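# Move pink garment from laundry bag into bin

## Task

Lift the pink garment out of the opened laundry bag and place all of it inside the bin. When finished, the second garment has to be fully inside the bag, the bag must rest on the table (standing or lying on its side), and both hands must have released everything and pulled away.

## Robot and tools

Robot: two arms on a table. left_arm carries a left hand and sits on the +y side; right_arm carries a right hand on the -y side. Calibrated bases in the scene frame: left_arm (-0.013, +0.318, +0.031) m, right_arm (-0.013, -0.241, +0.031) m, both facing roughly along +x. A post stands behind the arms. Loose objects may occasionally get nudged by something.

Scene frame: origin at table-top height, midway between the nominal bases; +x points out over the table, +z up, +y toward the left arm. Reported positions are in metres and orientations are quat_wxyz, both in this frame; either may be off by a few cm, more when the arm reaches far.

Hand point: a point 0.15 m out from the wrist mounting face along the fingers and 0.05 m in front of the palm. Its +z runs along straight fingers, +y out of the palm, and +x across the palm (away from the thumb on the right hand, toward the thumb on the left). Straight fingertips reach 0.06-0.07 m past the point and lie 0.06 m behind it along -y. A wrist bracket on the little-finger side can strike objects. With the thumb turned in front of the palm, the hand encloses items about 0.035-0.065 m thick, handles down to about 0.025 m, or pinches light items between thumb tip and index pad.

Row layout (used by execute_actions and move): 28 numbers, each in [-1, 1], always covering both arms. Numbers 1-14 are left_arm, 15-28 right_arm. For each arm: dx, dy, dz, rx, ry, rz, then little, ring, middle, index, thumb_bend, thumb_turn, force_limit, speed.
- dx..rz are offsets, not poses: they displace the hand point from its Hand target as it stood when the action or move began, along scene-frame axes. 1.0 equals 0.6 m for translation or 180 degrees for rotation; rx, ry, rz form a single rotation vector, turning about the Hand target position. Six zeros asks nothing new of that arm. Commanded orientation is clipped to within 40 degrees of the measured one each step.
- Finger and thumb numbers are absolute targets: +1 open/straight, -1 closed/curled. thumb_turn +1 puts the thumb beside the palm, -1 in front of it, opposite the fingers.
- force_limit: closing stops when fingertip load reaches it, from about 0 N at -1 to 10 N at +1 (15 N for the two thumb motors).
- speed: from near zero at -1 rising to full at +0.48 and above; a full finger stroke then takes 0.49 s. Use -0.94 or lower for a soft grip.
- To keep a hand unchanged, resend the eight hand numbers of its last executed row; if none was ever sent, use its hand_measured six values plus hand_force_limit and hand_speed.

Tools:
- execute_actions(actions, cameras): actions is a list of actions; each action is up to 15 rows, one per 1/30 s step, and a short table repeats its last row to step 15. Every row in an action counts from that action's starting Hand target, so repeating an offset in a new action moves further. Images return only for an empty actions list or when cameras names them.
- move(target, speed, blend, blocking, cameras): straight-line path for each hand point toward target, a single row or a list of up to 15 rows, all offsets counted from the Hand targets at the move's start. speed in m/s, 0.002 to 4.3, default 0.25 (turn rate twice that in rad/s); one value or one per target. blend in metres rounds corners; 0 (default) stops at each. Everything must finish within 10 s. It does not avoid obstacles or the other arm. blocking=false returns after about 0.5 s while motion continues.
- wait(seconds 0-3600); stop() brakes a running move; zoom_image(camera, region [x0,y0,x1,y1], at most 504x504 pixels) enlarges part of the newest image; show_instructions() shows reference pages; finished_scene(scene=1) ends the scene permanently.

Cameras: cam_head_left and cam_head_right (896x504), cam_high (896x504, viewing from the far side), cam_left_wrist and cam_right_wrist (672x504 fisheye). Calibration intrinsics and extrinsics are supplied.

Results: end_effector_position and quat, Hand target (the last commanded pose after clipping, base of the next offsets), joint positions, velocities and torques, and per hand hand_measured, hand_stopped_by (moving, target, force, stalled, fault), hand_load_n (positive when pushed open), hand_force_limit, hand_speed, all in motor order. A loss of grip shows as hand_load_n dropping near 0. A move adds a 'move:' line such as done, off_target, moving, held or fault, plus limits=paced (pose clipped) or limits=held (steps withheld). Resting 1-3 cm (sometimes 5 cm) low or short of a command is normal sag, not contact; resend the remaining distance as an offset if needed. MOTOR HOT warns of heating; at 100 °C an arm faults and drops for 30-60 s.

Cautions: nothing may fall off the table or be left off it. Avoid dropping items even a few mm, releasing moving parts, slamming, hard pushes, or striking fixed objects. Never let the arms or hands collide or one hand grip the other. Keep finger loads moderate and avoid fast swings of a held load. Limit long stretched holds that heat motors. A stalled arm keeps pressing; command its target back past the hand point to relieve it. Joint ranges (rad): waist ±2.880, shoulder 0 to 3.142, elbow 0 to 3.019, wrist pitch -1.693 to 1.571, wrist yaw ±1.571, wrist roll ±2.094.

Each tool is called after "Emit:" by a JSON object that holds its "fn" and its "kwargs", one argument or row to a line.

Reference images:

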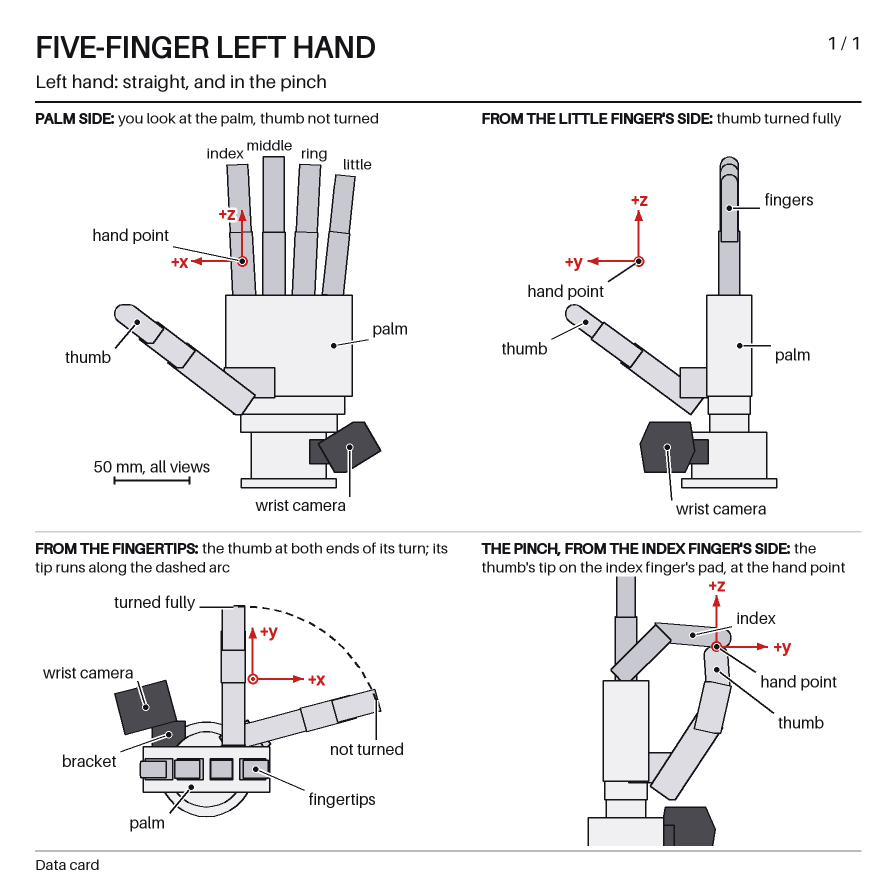

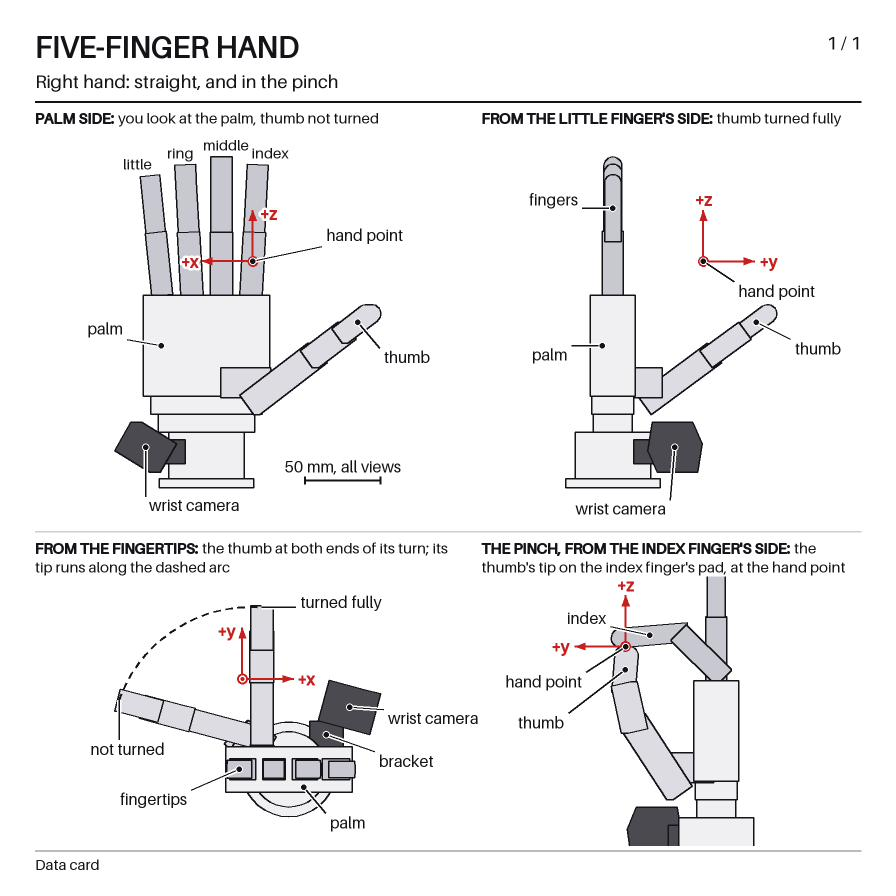

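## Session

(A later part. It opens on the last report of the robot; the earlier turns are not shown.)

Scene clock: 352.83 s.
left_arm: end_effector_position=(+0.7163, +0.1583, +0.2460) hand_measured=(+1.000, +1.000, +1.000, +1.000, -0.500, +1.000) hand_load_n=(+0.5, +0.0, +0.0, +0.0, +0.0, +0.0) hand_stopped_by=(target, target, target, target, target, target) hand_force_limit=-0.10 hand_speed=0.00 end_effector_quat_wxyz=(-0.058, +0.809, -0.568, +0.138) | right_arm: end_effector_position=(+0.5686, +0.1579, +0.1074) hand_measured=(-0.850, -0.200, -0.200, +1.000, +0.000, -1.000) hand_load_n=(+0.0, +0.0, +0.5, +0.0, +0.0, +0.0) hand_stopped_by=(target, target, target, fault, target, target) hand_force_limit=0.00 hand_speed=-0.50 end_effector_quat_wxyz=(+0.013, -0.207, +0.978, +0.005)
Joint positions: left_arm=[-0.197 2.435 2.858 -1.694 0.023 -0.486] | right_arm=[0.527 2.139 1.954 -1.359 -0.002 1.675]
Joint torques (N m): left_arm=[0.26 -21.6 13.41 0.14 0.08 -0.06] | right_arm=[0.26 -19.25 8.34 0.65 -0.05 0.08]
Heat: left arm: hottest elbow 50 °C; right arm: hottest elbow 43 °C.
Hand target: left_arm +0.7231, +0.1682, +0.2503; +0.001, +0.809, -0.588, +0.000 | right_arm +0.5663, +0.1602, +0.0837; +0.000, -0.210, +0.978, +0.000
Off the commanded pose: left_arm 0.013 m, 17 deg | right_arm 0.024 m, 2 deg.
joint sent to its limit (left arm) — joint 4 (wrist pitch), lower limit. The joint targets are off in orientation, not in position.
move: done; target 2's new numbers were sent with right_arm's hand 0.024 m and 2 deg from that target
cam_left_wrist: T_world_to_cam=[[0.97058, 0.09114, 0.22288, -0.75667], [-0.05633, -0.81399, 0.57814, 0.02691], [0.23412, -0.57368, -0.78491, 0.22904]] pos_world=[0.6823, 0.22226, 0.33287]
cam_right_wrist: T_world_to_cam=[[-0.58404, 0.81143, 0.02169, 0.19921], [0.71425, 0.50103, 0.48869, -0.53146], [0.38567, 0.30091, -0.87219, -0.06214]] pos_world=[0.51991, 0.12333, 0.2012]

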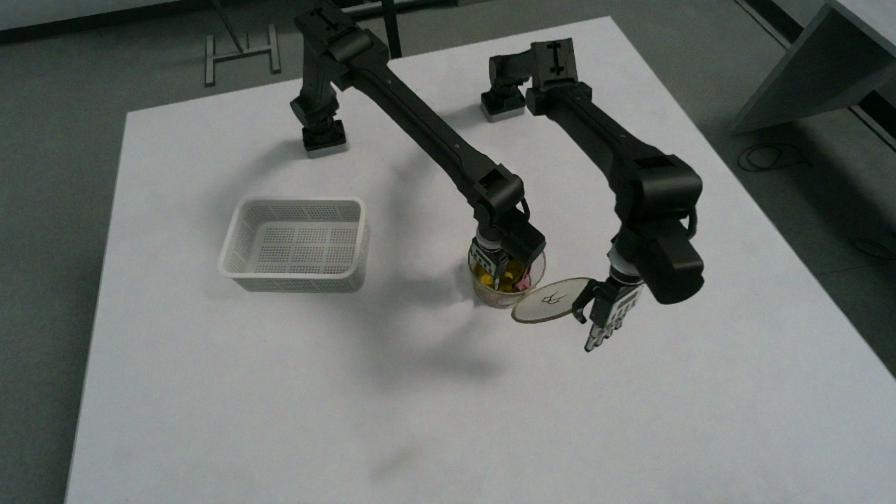

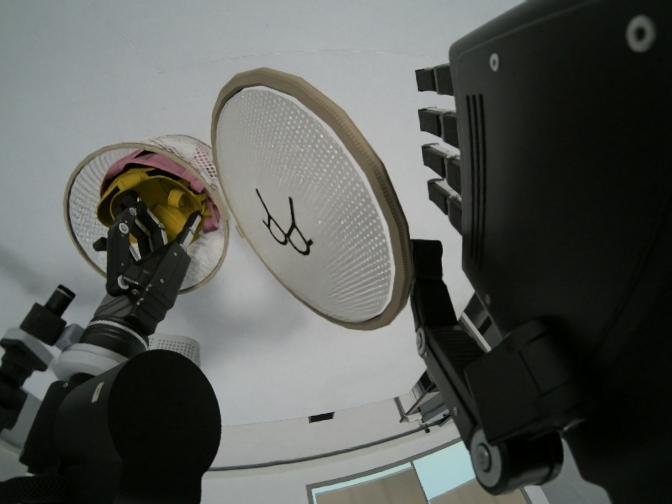

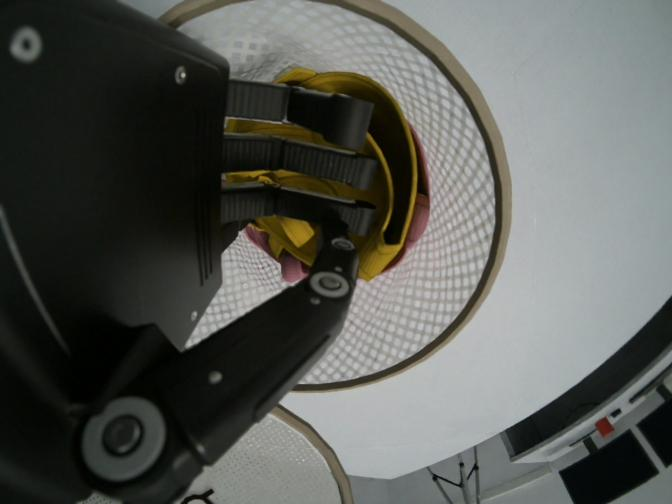

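Emit:
{"fn": "move", "kwargs": {
  "target": [
    [0,0,0,0,0,0,1,1,1,1,-0.5,1,-0.1,0,0.0,-0.0,-0.0,0,0,0,-0.85,-0.2,-0.2,1,0.8,-1,0,0.2],
    [0,0,0,0,0,0,1,1,1,1,-0.5,1,-0.1,0,0.0,-0.0,-0.0,0,0,0,-0.85,1,1,1,0.8,-1,0,0.0],
    [0,0,0,0,0,0,1,1,1,1,-0.5,1,-0.1,0,0.0,0.02,0.32,0,0,0,-0.85,1,1,1,0.8,-1,0,0.0],
    [0,0,0,0,0,0,1,1,1,1,-0.5,1,-0.1,0,-0.06,-0.23,0.35,0,0,0,-0.85,1,1,1,0.8,-1,0,0.0]
  ],
  "speed": 0.15,
  "blend": [0,0,0.03,0],
  "cameras": ["cam_head_left","cam_high","cam_left_wrist"]
}}

Scene clock: 363.20 s.
left_arm: end_effector_position=(+0.7163, +0.1583, +0.2460) hand_measured=(+1.000, +1.000, +1.000, +1.000, -0.500, +1.000) hand_load_n=(+0.0, +0.0, +0.0, +0.0, +0.0, +0.0) hand_stopped_by=(target, target, target, target, target, target) hand_force_limit=-0.10 hand_speed=0.00 end_effector_quat_wxyz=(-0.058, +0.809, -0.568, +0.138) | right_arm: end_effector_position=(+0.5328, +0.0270, +0.2913) hand_measured=(-0.850, +1.000, +1.000, +1.000, +0.800, -1.000) hand_load_n=(+0.0, +0.0, +0.0, +0.0, +0.0, +0.0) hand_stopped_by=(target, target, target, fault, target, target) hand_force_limit=0.00 hand_speed=0.00 end_effector_quat_wxyz=(+0.016, -0.207, +0.978, +0.005)
Joint positions: left_arm=[-0.197 2.435 2.858 -1.694 0.023 -0.486] | right_arm=[0.359 1.845 1.976 -1.669 -0.005 1.507]
Joint torques (N m): left_arm=[1.08 -21.95 13.14 0.24 0.07 -0.04] | right_arm=[-0.56 -18.37 8.61 -0.12 -0.05 0.02]
Heat: left arm: hottest elbow 51 °C; right arm: hottest elbow 42 °C.
Hand target: left_arm +0.7231, +0.1682, +0.2503; +0.001, +0.809, -0.588, +0.000 | right_arm +0.5303, +0.0222, +0.2939; +0.000, -0.210, +0.978, +0.000
Off the commanded pose: left_arm 0.013 m, 17 deg | right_arm 0.006 m, 2 deg.
joint sent to its limit (left arm) — joint 4 (wrist pitch), lower limit. The joint targets are off in orientation, not in position.
joint sent to its limit (right arm) — joint 4 (wrist pitch), lower limit. The joint targets still meet the commanded pose.
move: done; target 2's new numbers were sent with right_arm's hand 0.024 m and 2 deg from that target
cam_left_wrist: T_world_to_cam=[[0.97058, 0.09114, 0.22288, -0.75667], [-0.05633, -0.81399, 0.57814, 0.02691], [0.23412, -0.57368, -0.78491, 0.22904]] pos_world=[0.6823, 0.22226, 0.33287]

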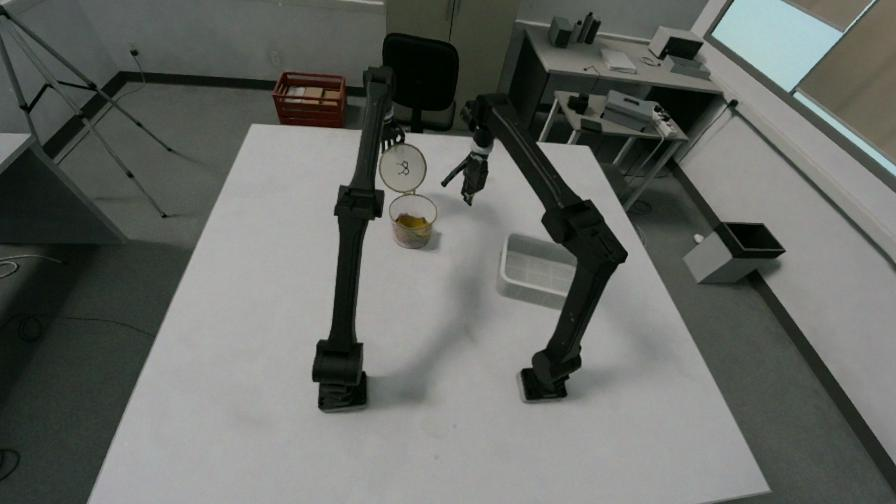

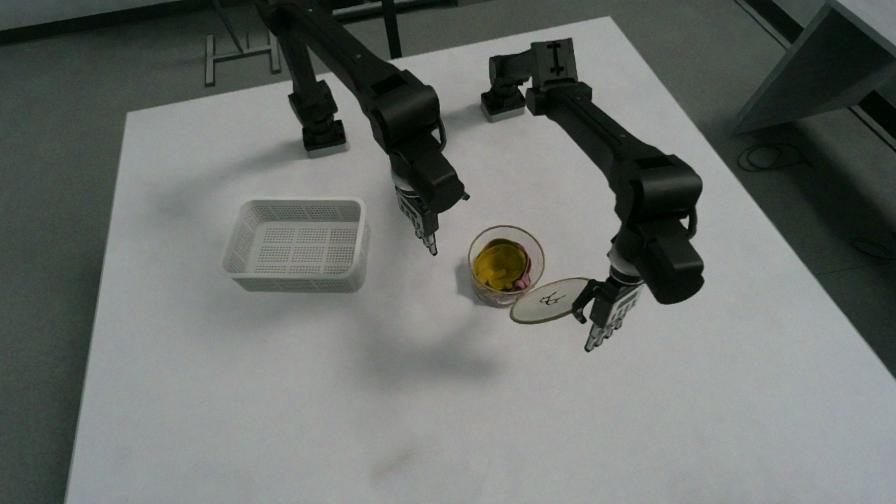

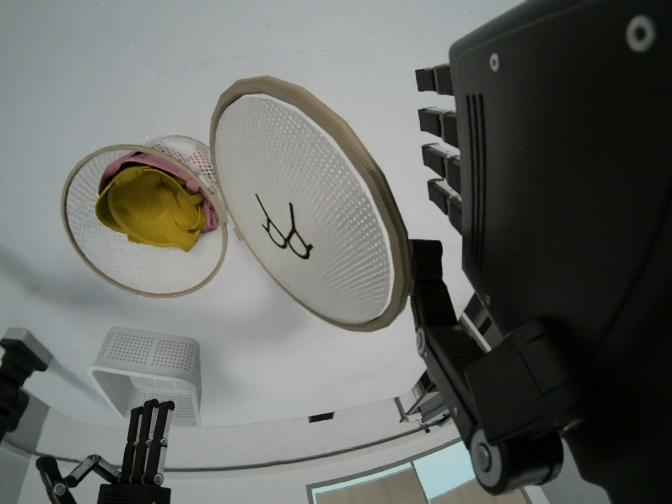

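Emit:
{"fn": "move", "kwargs": {
  "target": [
    [0.01,0,-0.07,0,0,0,1,1,1,1,-0.5,1,-0.1,0,0,0,0,0,0,0,-0.85,1,1,1,0.8,-1,0,0.0]
  ],
  "speed": 0.05,
  "cameras": ["cam_head_left","cam_high","cam_left_wrist"]
}}

Emit:
{"fn": "zoom_image", "kwargs": {
  "camera": "cam_head_left",
  "region": [340, 120, 500, 280]
}}

Emit:
{"fn": "zoom_image", "kwargs": {
  "camera": "cam_high",
  "region": [430, 170, 670, 350]
}}

Scene clock: 367.00 s.
left_arm: end_effector_position=(+0.7224, +0.1575, +0.2041) hand_measured=(+1.000, +1.000, +1.000, +1.000, -0.500, +1.000) hand_load_n=(+0.0, +0.0, +0.0, +0.0, +0.0, +0.0) hand_stopped_by=(target, target, target, target, target, target) hand_force_limit=-0.10 hand_speed=0.00 end_effector_quat_wxyz=(-0.047, +0.812, -0.570, +0.115) | right_arm: end_effector_position=(+0.5328, +0.0270, +0.2913) hand_measured=(-0.850, +1.000, +1.000, +1.000, +0.800, -1.000) hand_load_n=(+0.0, +0.0, +0.0, +0.0, -0.5, +0.0) hand_stopped_by=(target, target, target, fault, target, target) hand_force_limit=0.00 hand_speed=0.00 end_effector_quat_wxyz=(+0.016, -0.207, +0.978, +0.005)
Joint positions: left_arm=[-0.197 2.501 2.874 -1.694 0.023 -0.486] | right_arm=[0.359 1.845 1.976 -1.669 -0.005 1.506]
Joint torques (N m): left_arm=[0.38 -22.07 13.33 0.14 -0.09 0.01] | right_arm=[-0.56 -18.37 8.59 -0.12 -0.05 0.01]
Heat: left arm: hottest elbow 51 °C; right arm: hottest elbow 42 °C.
Hand target: left_arm +0.7291, +0.1682, +0.2082; +0.001, +0.809, -0.588, +0.000 | right_arm +0.5303, +0.0222, +0.2939; +0.000, -0.210, +0.978, +0.000
Off the commanded pose: left_arm 0.013 m, 14 deg | right_arm 0.006 m, 2 deg.
joint sent to its limit (left arm) — joint 4 (wrist pitch), lower limit. The joint targets are off in orientation, not in position.
joint sent to its limit (right arm) — joint 4 (wrist pitch), lower limit. The joint targets still meet the commanded pose.
move: off_target (left_arm)
cam_left_wrist: T_world_to_cam=[[0.98052, 0.08971, 0.17476, -0.75024], [-0.02758, -0.81795, 0.57463, 0.03137], [0.1945, -0.56825, -0.79954, 0.22493]] pos_world=[0.69274, 0.22078, 0.29293]

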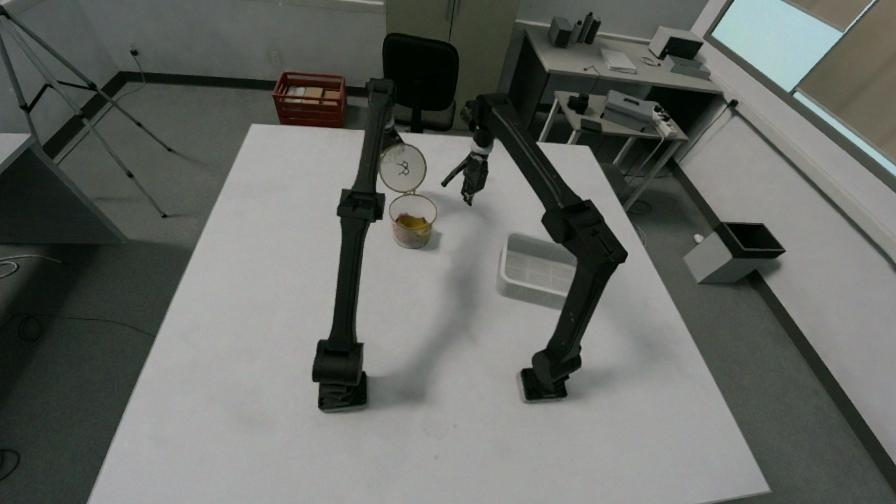

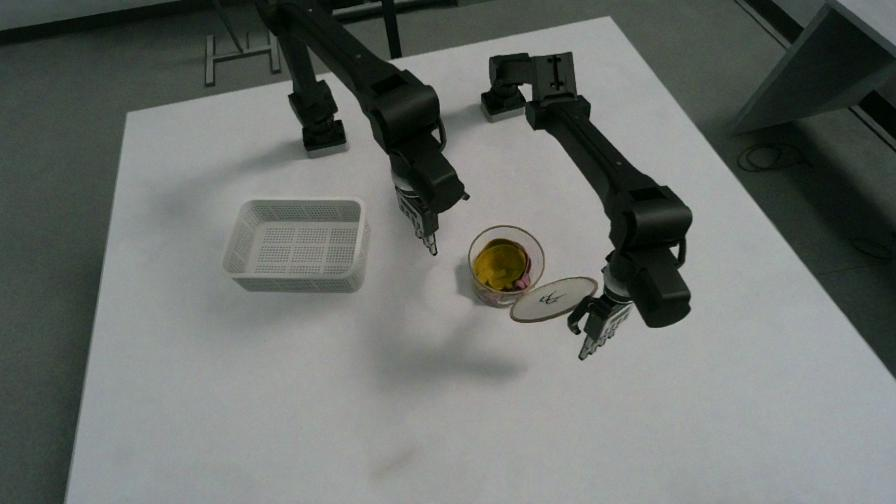

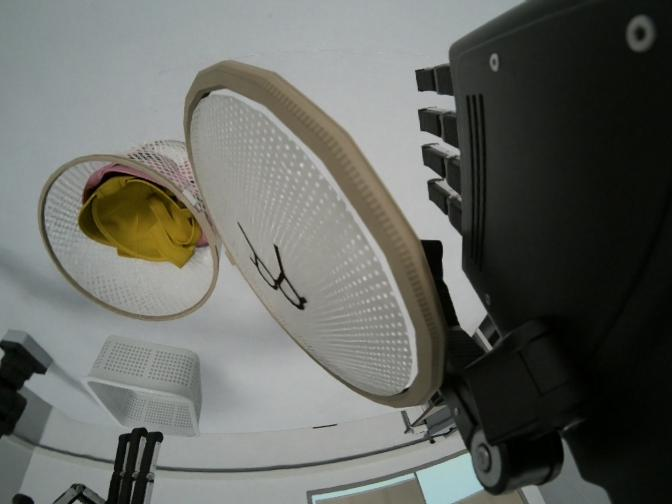

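Scaled by 3.150 from the camera's image (finer frame: 1280x720).

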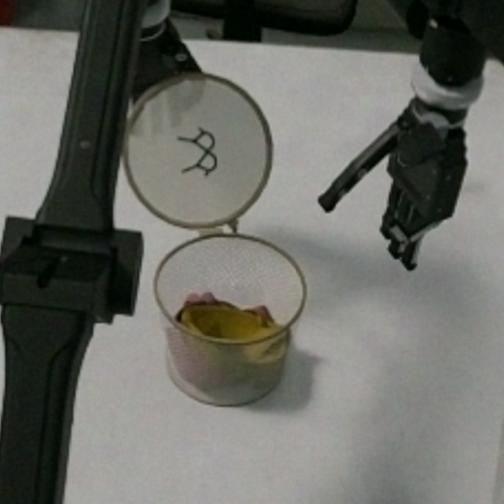

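Scaled by 2.100 from the camera's image (finer frame: 1280x720).

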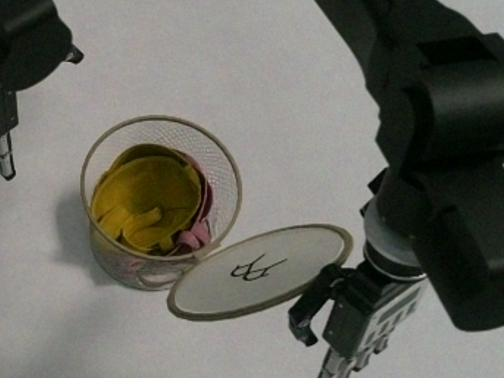

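Emit:
{"fn": "move", "kwargs": {
  "target": [
    [0.01,0,-0.08,0,0,0,1,1,1,1,-0.5,1,-0.1,0,0,0,0,0,0,0,-0.85,1,1,1,0.8,-1,0,0.0]
  ],
  "speed": 0.04,
  "cameras": ["cam_head_left","cam_high","cam_left_wrist"]
}}

Emit:
{"fn": "zoom_image", "kwargs": {
  "camera": "cam_head_left",
  "region": [340, 120, 500, 280]
}}

Emit:
{"fn": "zoom_image", "kwargs": {
  "camera": "cam_high",
  "region": [430, 170, 670, 350]
}}

Scene clock: 371.03 s.
left_arm: end_effector_position=(+0.7257, +0.1580, +0.1565) hand_measured=(+1.000, +1.000, +1.000, +1.000, -0.500, +1.000) hand_load_n=(+0.0, +0.0, +0.0, +0.0, +0.0, +0.0) hand_stopped_by=(target, target, target, target, target, target) hand_force_limit=-0.10 hand_speed=0.00 end_effector_quat_wxyz=(-0.036, +0.815, -0.571, +0.088) | right_arm: end_effector_position=(+0.5328, +0.0270, +0.2913) hand_measured=(-0.850, +1.000, +1.000, +1.000, +0.800, -1.000) hand_load_n=(+0.0, +0.0, +0.0, +0.0, +0.0, +0.0) hand_stopped_by=(target, target, target, fault, target, target) hand_force_limit=0.00 hand_speed=0.00 end_effector_quat_wxyz=(+0.016, -0.207, +0.978, +0.005)
Joint positions: left_arm=[-0.197 2.573 2.886 -1.694 0.018 -0.486] | right_arm=[0.359 1.845 1.976 -1.669 -0.005 1.506]
Joint torques (N m): left_arm=[0.62 -22.71 13.5 0.36 -0.06 0.1] | right_arm=[-0.56 -18.43 8.61 -0.1 -0.05 0.01]
Heat: left arm: hottest elbow 51 °C; right arm: hottest elbow 42 °C.
Hand target: left_arm +0.7351, +0.1682, +0.1602; +0.001, +0.809, -0.588, +0.000 | right_arm +0.5303, +0.0222, +0.2939; +0.000, -0.210, +0.978, +0.000
Off the commanded pose: left_arm 0.014 m, 11 deg | right_arm 0.006 m, 2 deg.
elbow stopped short (left arm): the move would have taken joint 3 (elbow) straighter than the controller allows.
joint sent to its limit (right arm) — joint 4 (wrist pitch), lower limit. The joint targets still meet the commanded pose.
move: off_target (left_arm)
cam_left_wrist: T_world_to_cam=[[0.98887, 0.08899, 0.1192, -0.74237], [0.00618, -0.8252, 0.5648, 0.03742], [0.14863, -0.55778, -0.81657, 0.22085]] pos_world=[0.70105, 0.22013, 0.24769]

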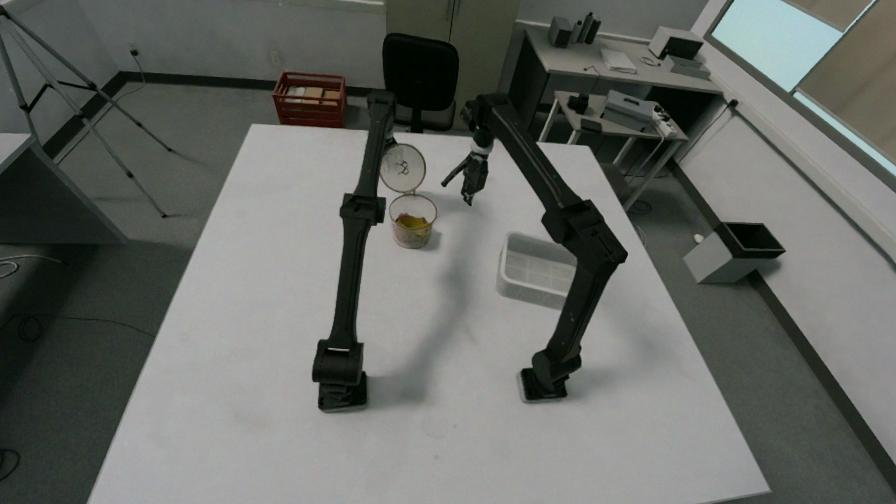

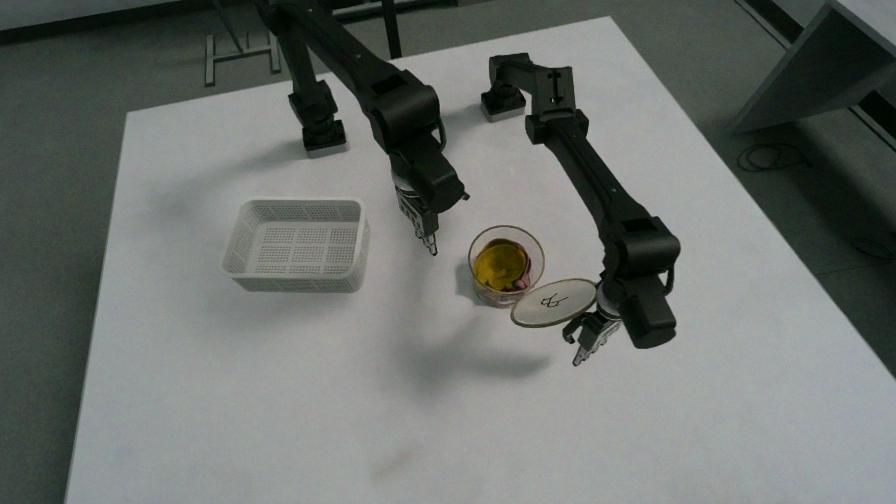

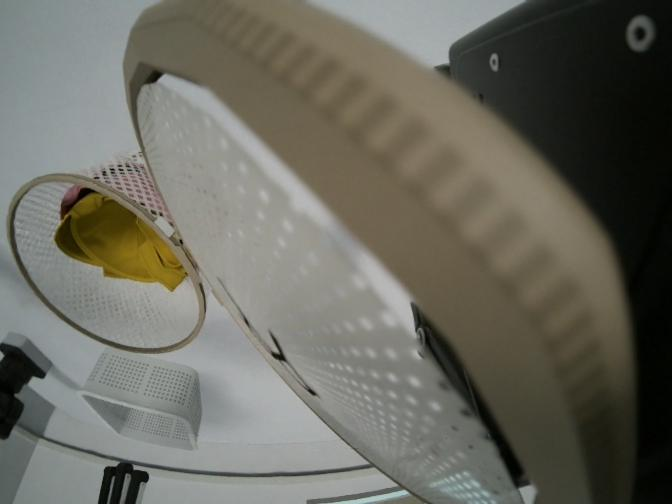

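Scaled by 3.150 from the camera's image (finer frame: 1280x720).

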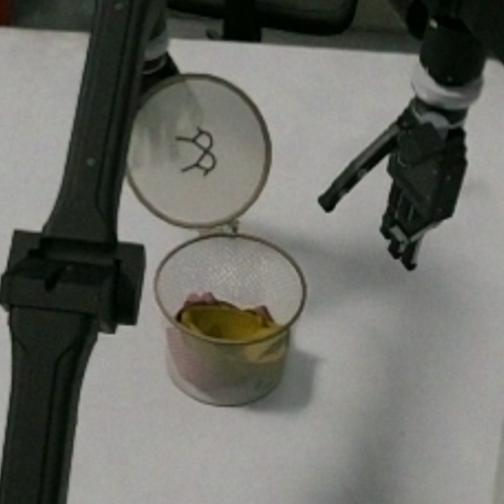

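Scaled by 2.100 from the camera's image (finer frame: 1280x720).

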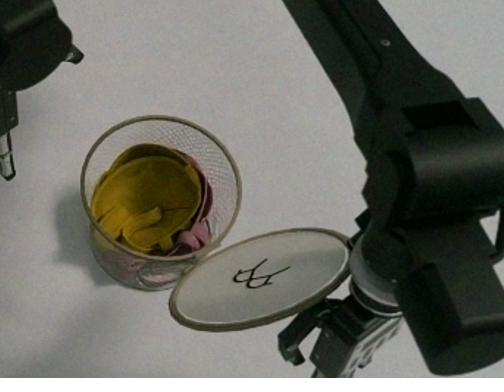

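Emit:
{"fn": "move", "kwargs": {
  "target": [
    [-0.01,0.08,-0.02,0,0,0,1,1,1,1,-0.5,1,-0.1,0,0,0,0,0,0,0,-0.85,1,1,1,0.8,-1,0,0.0]
  ],
  "speed": 0.04,
  "cameras": ["cam_head_left","cam_high","cam_left_wrist"]
}}

Emit:
{"fn": "zoom_image", "kwargs": {
  "camera": "cam_high",
  "region": [430, 170, 670, 350]
}}

Scene clock: 374.67 s.
left_arm: end_effector_position=(+0.7309, +0.2046, +0.1538) hand_measured=(+1.000, +1.000, +1.000, +1.000, -0.500, +1.000) hand_load_n=(+0.0, +0.0, +0.0, +0.0, +0.0, +0.0) hand_stopped_by=(target, target, target, target, target, target) hand_force_limit=-0.10 hand_speed=0.00 end_effector_quat_wxyz=(-0.041, +0.816, -0.571, +0.084) | right_arm: end_effector_position=(+0.5328, +0.0270, +0.2913) hand_measured=(-0.850, +1.000, +1.000, +1.000, +0.800, -1.000) hand_load_n=(+0.0, +0.0, +0.0, +0.0, +0.0, +0.0) hand_stopped_by=(target, target, target, fault, target, target) hand_force_limit=0.00 hand_speed=0.00 end_effector_quat_wxyz=(+0.016, -0.207, +0.978, +0.005)
Joint positions: left_arm=[-0.138 2.575 2.886 -1.694 0.016 -0.427] | right_arm=[0.359 1.845 1.976 -1.669 -0.005 1.506]
Joint torques (N m): left_arm=[0.03 -23.18 9.5 -0.06 -0.08 0.25] | right_arm=[-0.56 -18.37 8.59 -0.13 -0.05 0.01]
Heat: left arm: hottest elbow 50 °C; right arm: hottest elbow 42 °C.
Hand target: left_arm +0.7291, +0.2163, +0.1483; +0.001, +0.809, -0.588, +0.000 | right_arm +0.5303, +0.0222, +0.2939; +0.000, -0.210, +0.978, +0.000
Off the commanded pose: left_arm 0.013 m, 11 deg | right_arm 0.006 m, 2 deg.
elbow stopped short (left arm): the move would have taken joint 3 (elbow) straighter than the controller allows.
joint sent to its limit (left arm) — joint 4 (wrist pitch), lower limit. The joint targets are off in orientation, not in position.
joint sent to its limit (right arm) — joint 4 (wrist pitch), lower limit. The joint targets still meet the commanded pose.
move: off_target (left_arm)
cam_left_wrist: T_world_to_cam=[[0.98882, 0.08842, 0.12004, -0.75134], [0.00719, -0.83252, 0.55395, 0.07986], [0.14891, -0.5469, -0.82385, 0.24255]] pos_world=[0.70625, 0.26557, 0.24578]

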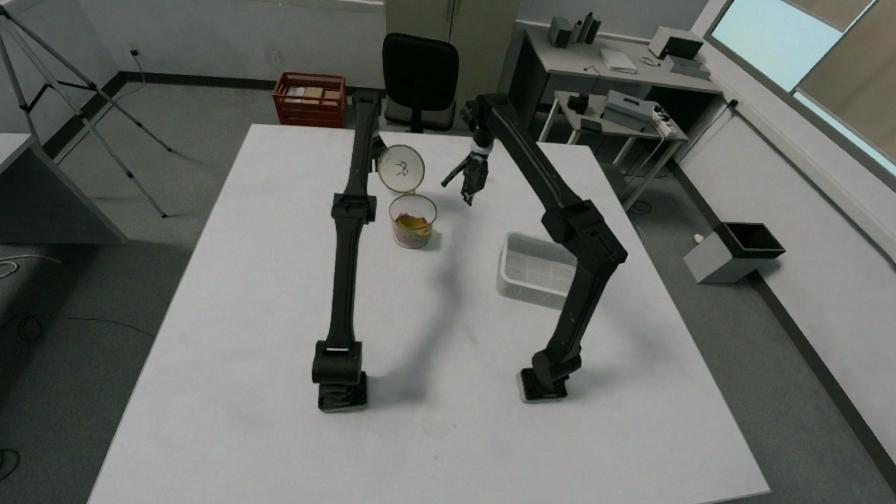

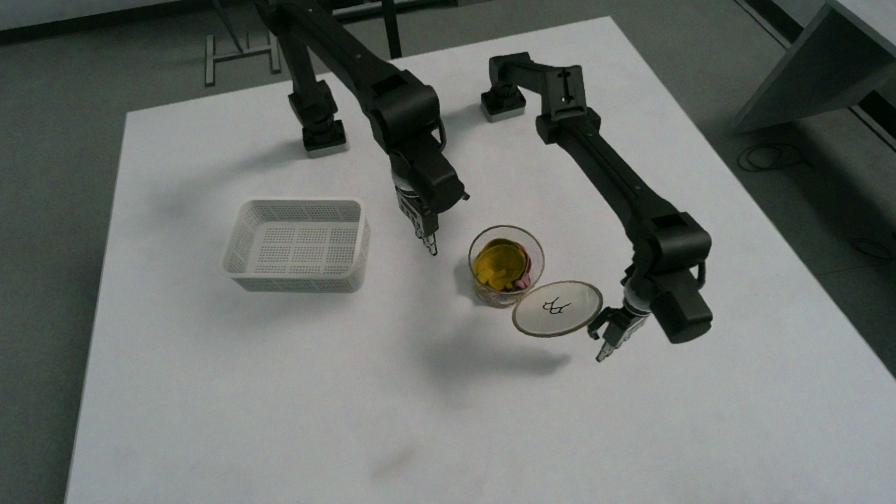

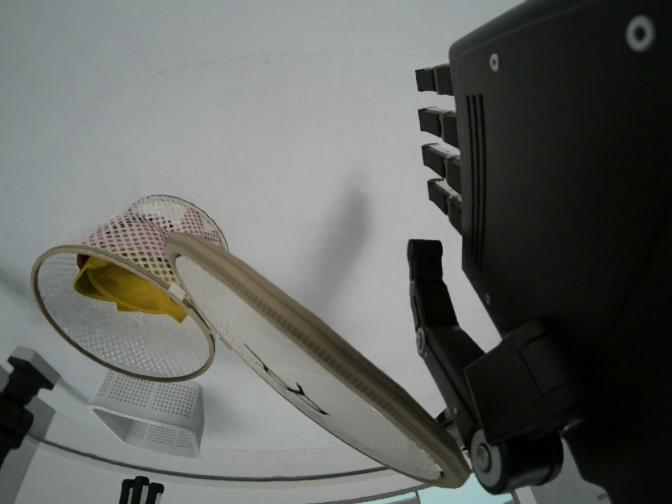

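Scaled by 2.100 from the camera's image (finer frame: 1280x720).

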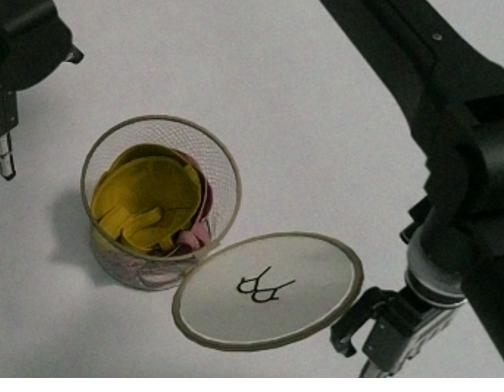

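Emit:
{"fn": "move", "kwargs": {
  "target": [
    [0,0,0,0,0,0,1,1,1,1,-0.5,1,-0.1,0,-0.134,0.0,0.02,0,0,0.361,-0.85,1,1,1,0.8,-1,0,0.0],
    [0,0,0,0,0,0,1,1,1,1,-0.5,1,-0.1,0,-0.12,0.21,0.0,0,0,0.361,-0.85,1,1,1,0.8,-1,0,0.0],
    [0,0,0,0,0,0,1,1,1,1,-0.5,1,-0.1,0,-0.12,0.21,-0.12,0,0,0.361,-0.85,1,1,1,0.8,-1,0,0.0]
  ],
  "speed": 0.15,
  "cameras": ["cam_head_left","cam_head_right","cam_high","cam_left_wrist","cam_right_wrist"]
}}

Emit:
{"fn": "zoom_image", "kwargs": {
  "camera": "cam_high",
  "region": [430, 170, 670, 350]
}}

Scene clock: 386.17 s.
left_arm: end_effector_position=(+0.7309, +0.2047, +0.1538) hand_measured=(+1.000, +1.000, +1.000, +1.000, -0.500, +1.000) hand_load_n=(+0.0, +0.0, +0.0, +0.0, +0.0, +0.0) hand_stopped_by=(target, target, target, target, target, target) hand_force_limit=-0.10 hand_speed=0.00 end_effector_quat_wxyz=(-0.041, +0.815, -0.571, +0.084) | right_arm: end_effector_position=(+0.4576, +0.1417, +0.2281) hand_measured=(-0.850, +1.000, +1.000, +1.000, +0.800, -1.000) hand_load_n=(+0.0, +0.0, +0.0, +0.0, +0.0, +0.0) hand_stopped_by=(target, target, target, fault, target, target) hand_force_limit=0.00 hand_speed=0.00 end_effector_quat_wxyz=(+0.000, +0.701, -0.714, -0.002)
Joint positions: left_arm=[-0.138 2.575 2.886 -1.694 0.016 -0.426] | right_arm=[0.59 2.042 2.114 -1.643 -0.003 0.602]
Joint torques (N m): left_arm=[0.62 -23.24 9.59 -0.08 -0.07 0.23] | right_arm=[0.56 -19.55 9.17 0.5 0 0.14]
Heat: left arm: hottest shoulder 48 °C; right arm: hottest elbow 41 °C.
Hand target: left_arm +0.7291, +0.2163, +0.1483; +0.001, +0.809, -0.588, +0.000 | right_arm +0.4583, +0.1482, +0.2218; +0.000, +0.702, -0.712, +0.000
Off the commanded pose: left_arm 0.013 m, 11 deg | right_arm 0.009 m, 0 deg.
joint sent to its limit (left arm) — joint 4 (wrist pitch), lower limit. The joint targets are off in orientation, not in position.
move: done
cam_left_wrist: T_world_to_cam=[[0.98889, 0.0876, 0.12011, -0.75119], [0.00649, -0.83261, 0.55381, 0.08042], [0.14852, -0.54688, -0.82393, 0.24285]] pos_world=[0.70625, 0.26557, 0.24578]
cam_right_wrist: T_world_to_cam=[[-0.982, -0.18738, 0.02383, 0.46795], [-0.15473, 0.87035, 0.46749, -0.15288], [-0.10834, 0.45538, -0.88368, 0.29758]] pos_world=[0.46811, 0.08523, 0.32329]

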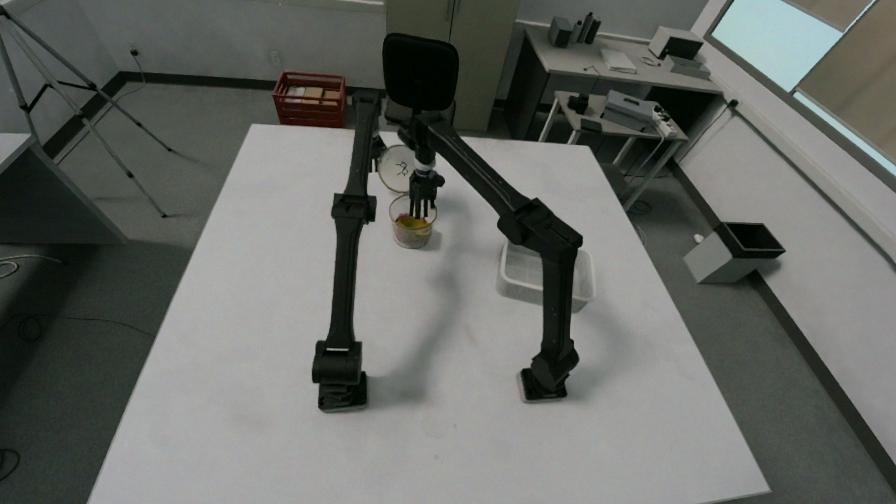

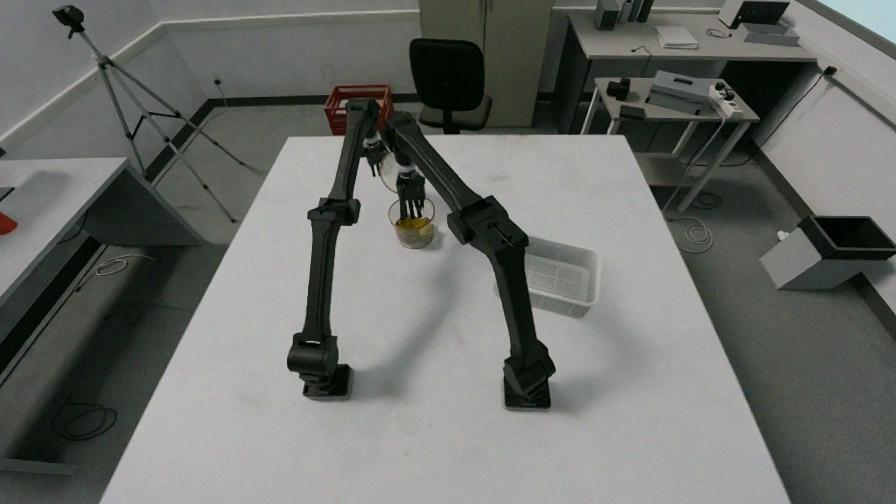

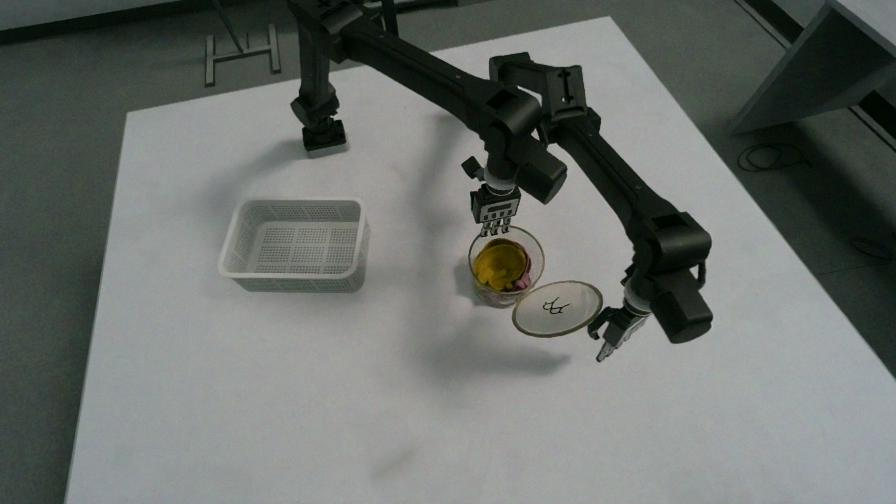

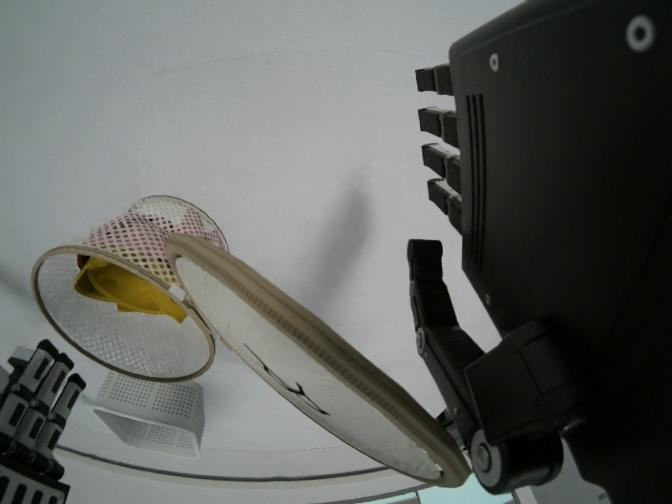

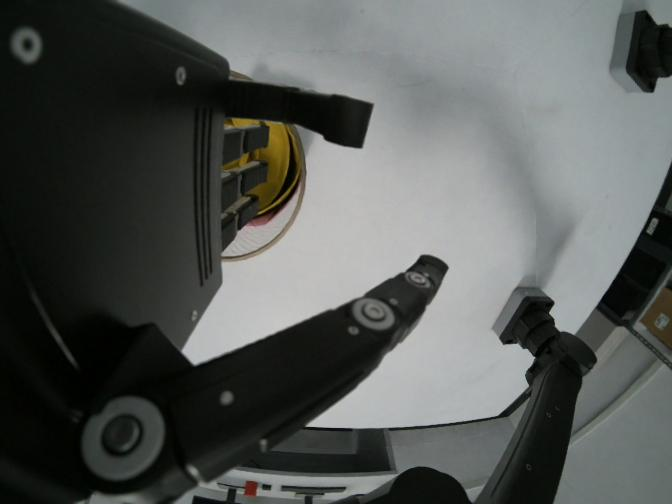

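Scaled by 2.100 from the camera's image (finer frame: 1280x720).

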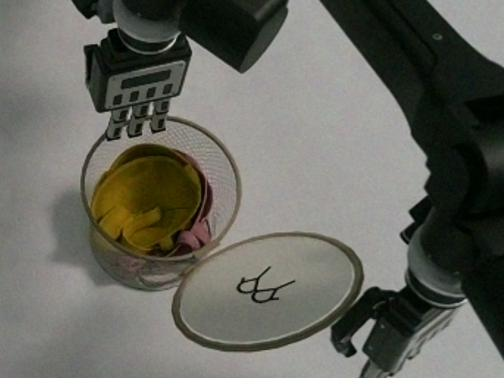

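Emit:
{"fn": "move", "kwargs": {
  "target": [
    [0,0,0,0,0,0,1,1,1,1,-0.5,1,-0.1,0,0,0.02,-0.145,0,0,0,-0.85,1,1,1,0.8,-1,0,0.0]
  ],
  "speed": 0.1,
  "cameras": ["cam_head_left","cam_high","cam_left_wrist","cam_right_wrist"]
}}

Emit:
{"fn": "zoom_image", "kwargs": {
  "camera": "cam_high",
  "region": [430, 170, 670, 350]
}}

Emit:
{"fn": "zoom_image", "kwargs": {
  "camera": "cam_head_left",
  "region": [340, 120, 500, 280]
}}

Scene clock: 388.00 s.
left_arm: end_effector_position=(+0.7309, +0.2047, +0.1538) hand_measured=(+1.000, +1.000, +1.000, +1.000, -0.500, +1.000) hand_load_n=(+0.0, +0.0, +0.0, +0.0, +0.0, +0.0) hand_stopped_by=(target, target, target, target, target, target) hand_force_limit=-0.10 hand_speed=0.00 end_effector_quat_wxyz=(-0.041, +0.815, -0.571, +0.084) | right_arm: end_effector_position=(+0.4602, +0.1529, +0.1481) hand_measured=(-0.850, +1.000, +1.000, +1.000, +0.800, -1.000) hand_load_n=(+0.0, +0.0, +0.0, +0.0, +0.0, +0.0) hand_stopped_by=(target, target, target, fault, target, target) hand_force_limit=0.00 hand_speed=0.00 end_effector_quat_wxyz=(-0.006, +0.702, -0.712, +0.000)
Joint positions: left_arm=[-0.138 2.575 2.886 -1.694 0.016 -0.426] | right_arm=[0.603 2.065 1.944 -1.437 -0.003 0.612]
Joint torques (N m): left_arm=[0.38 -23.24 9.29 -0.17 -0.05 0.2] | right_arm=[0.73 -19.14 8.76 0.57 0 0.2]
Heat: left arm: hottest shoulder 48 °C; right arm: hottest elbow 42 °C.
Hand target: left_arm +0.7291, +0.2163, +0.1483; +0.001, +0.809, -0.588, +0.000 | right_arm +0.4583, +0.1600, +0.1348; +0.000, +0.702, -0.712, +0.000
Off the commanded pose: left_arm 0.013 m, 11 deg | right_arm 0.015 m, 1 deg.
joint sent to its limit (left arm) — joint 4 (wrist pitch), lower limit. The joint targets are off in orientation, not in position.
move: off_target (right_arm)
cam_left_wrist: T_world_to_cam=[[0.98889, 0.0876, 0.12011, -0.75119], [0.00649, -0.83261, 0.55381, 0.08042], [0.14852, -0.54688, -0.82393, 0.24285]] pos_world=[0.70625, 0.26557, 0.24578]
cam_right_wrist: T_world_to_cam=[[-0.98162, -0.19045, 0.01254, 0.47651], [-0.16216, 0.86682, 0.47151, -0.12144], [-0.10067, 0.46081, -0.88177, 0.2174]] pos_world=[0.46994, 0.09585, 0.24298]

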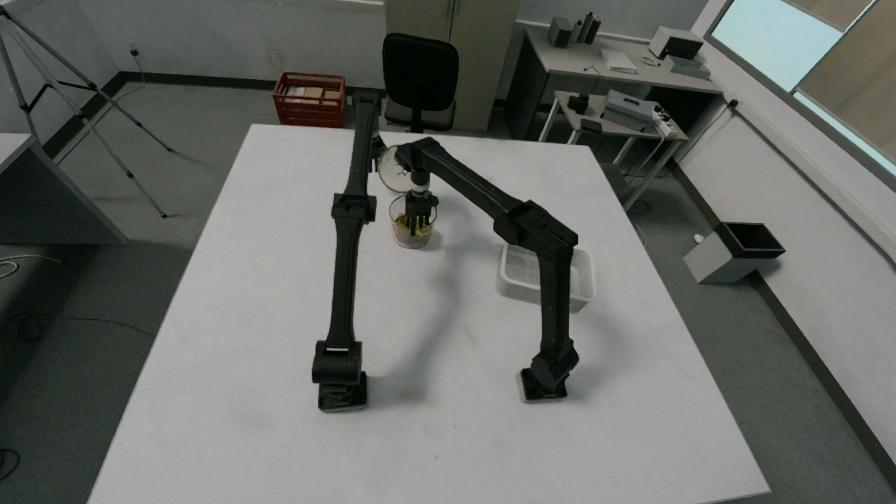

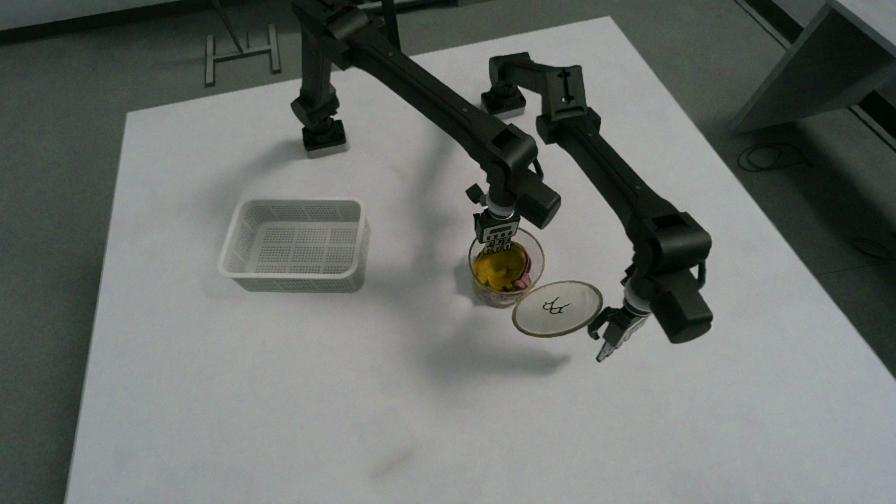

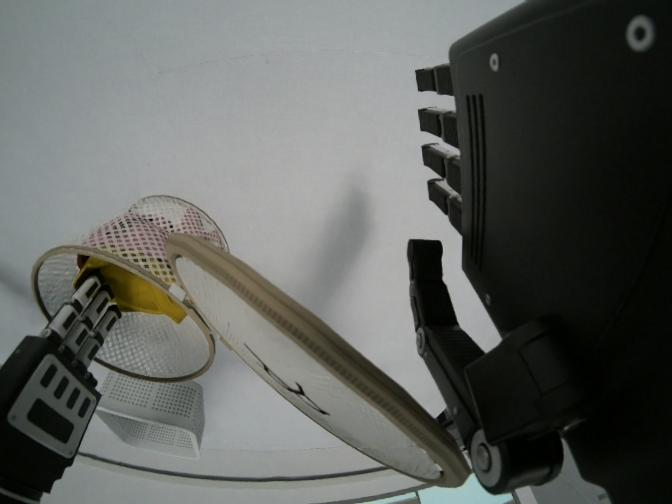

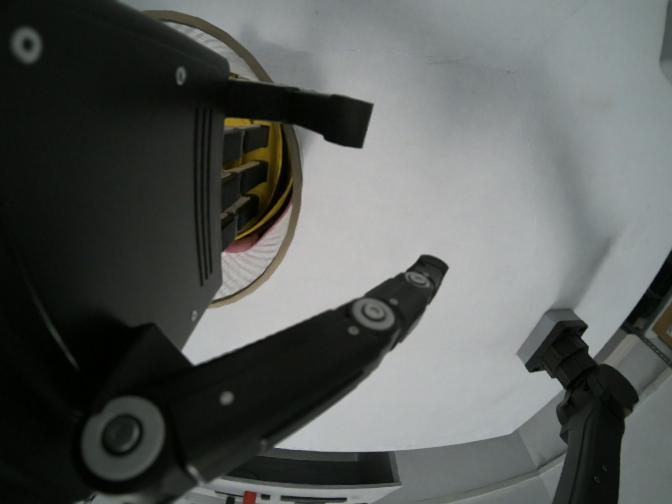

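Scaled by 2.100 from the camera's image (finer frame: 1280x720).

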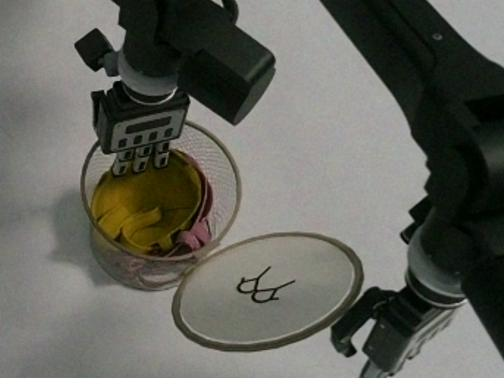

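Scaled by 3.150 from the camera's image (finer frame: 1280x720).

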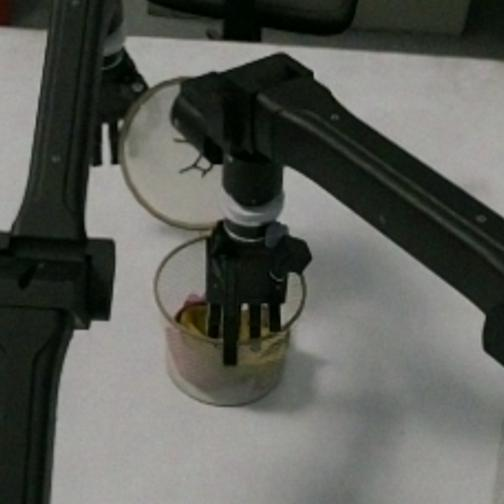

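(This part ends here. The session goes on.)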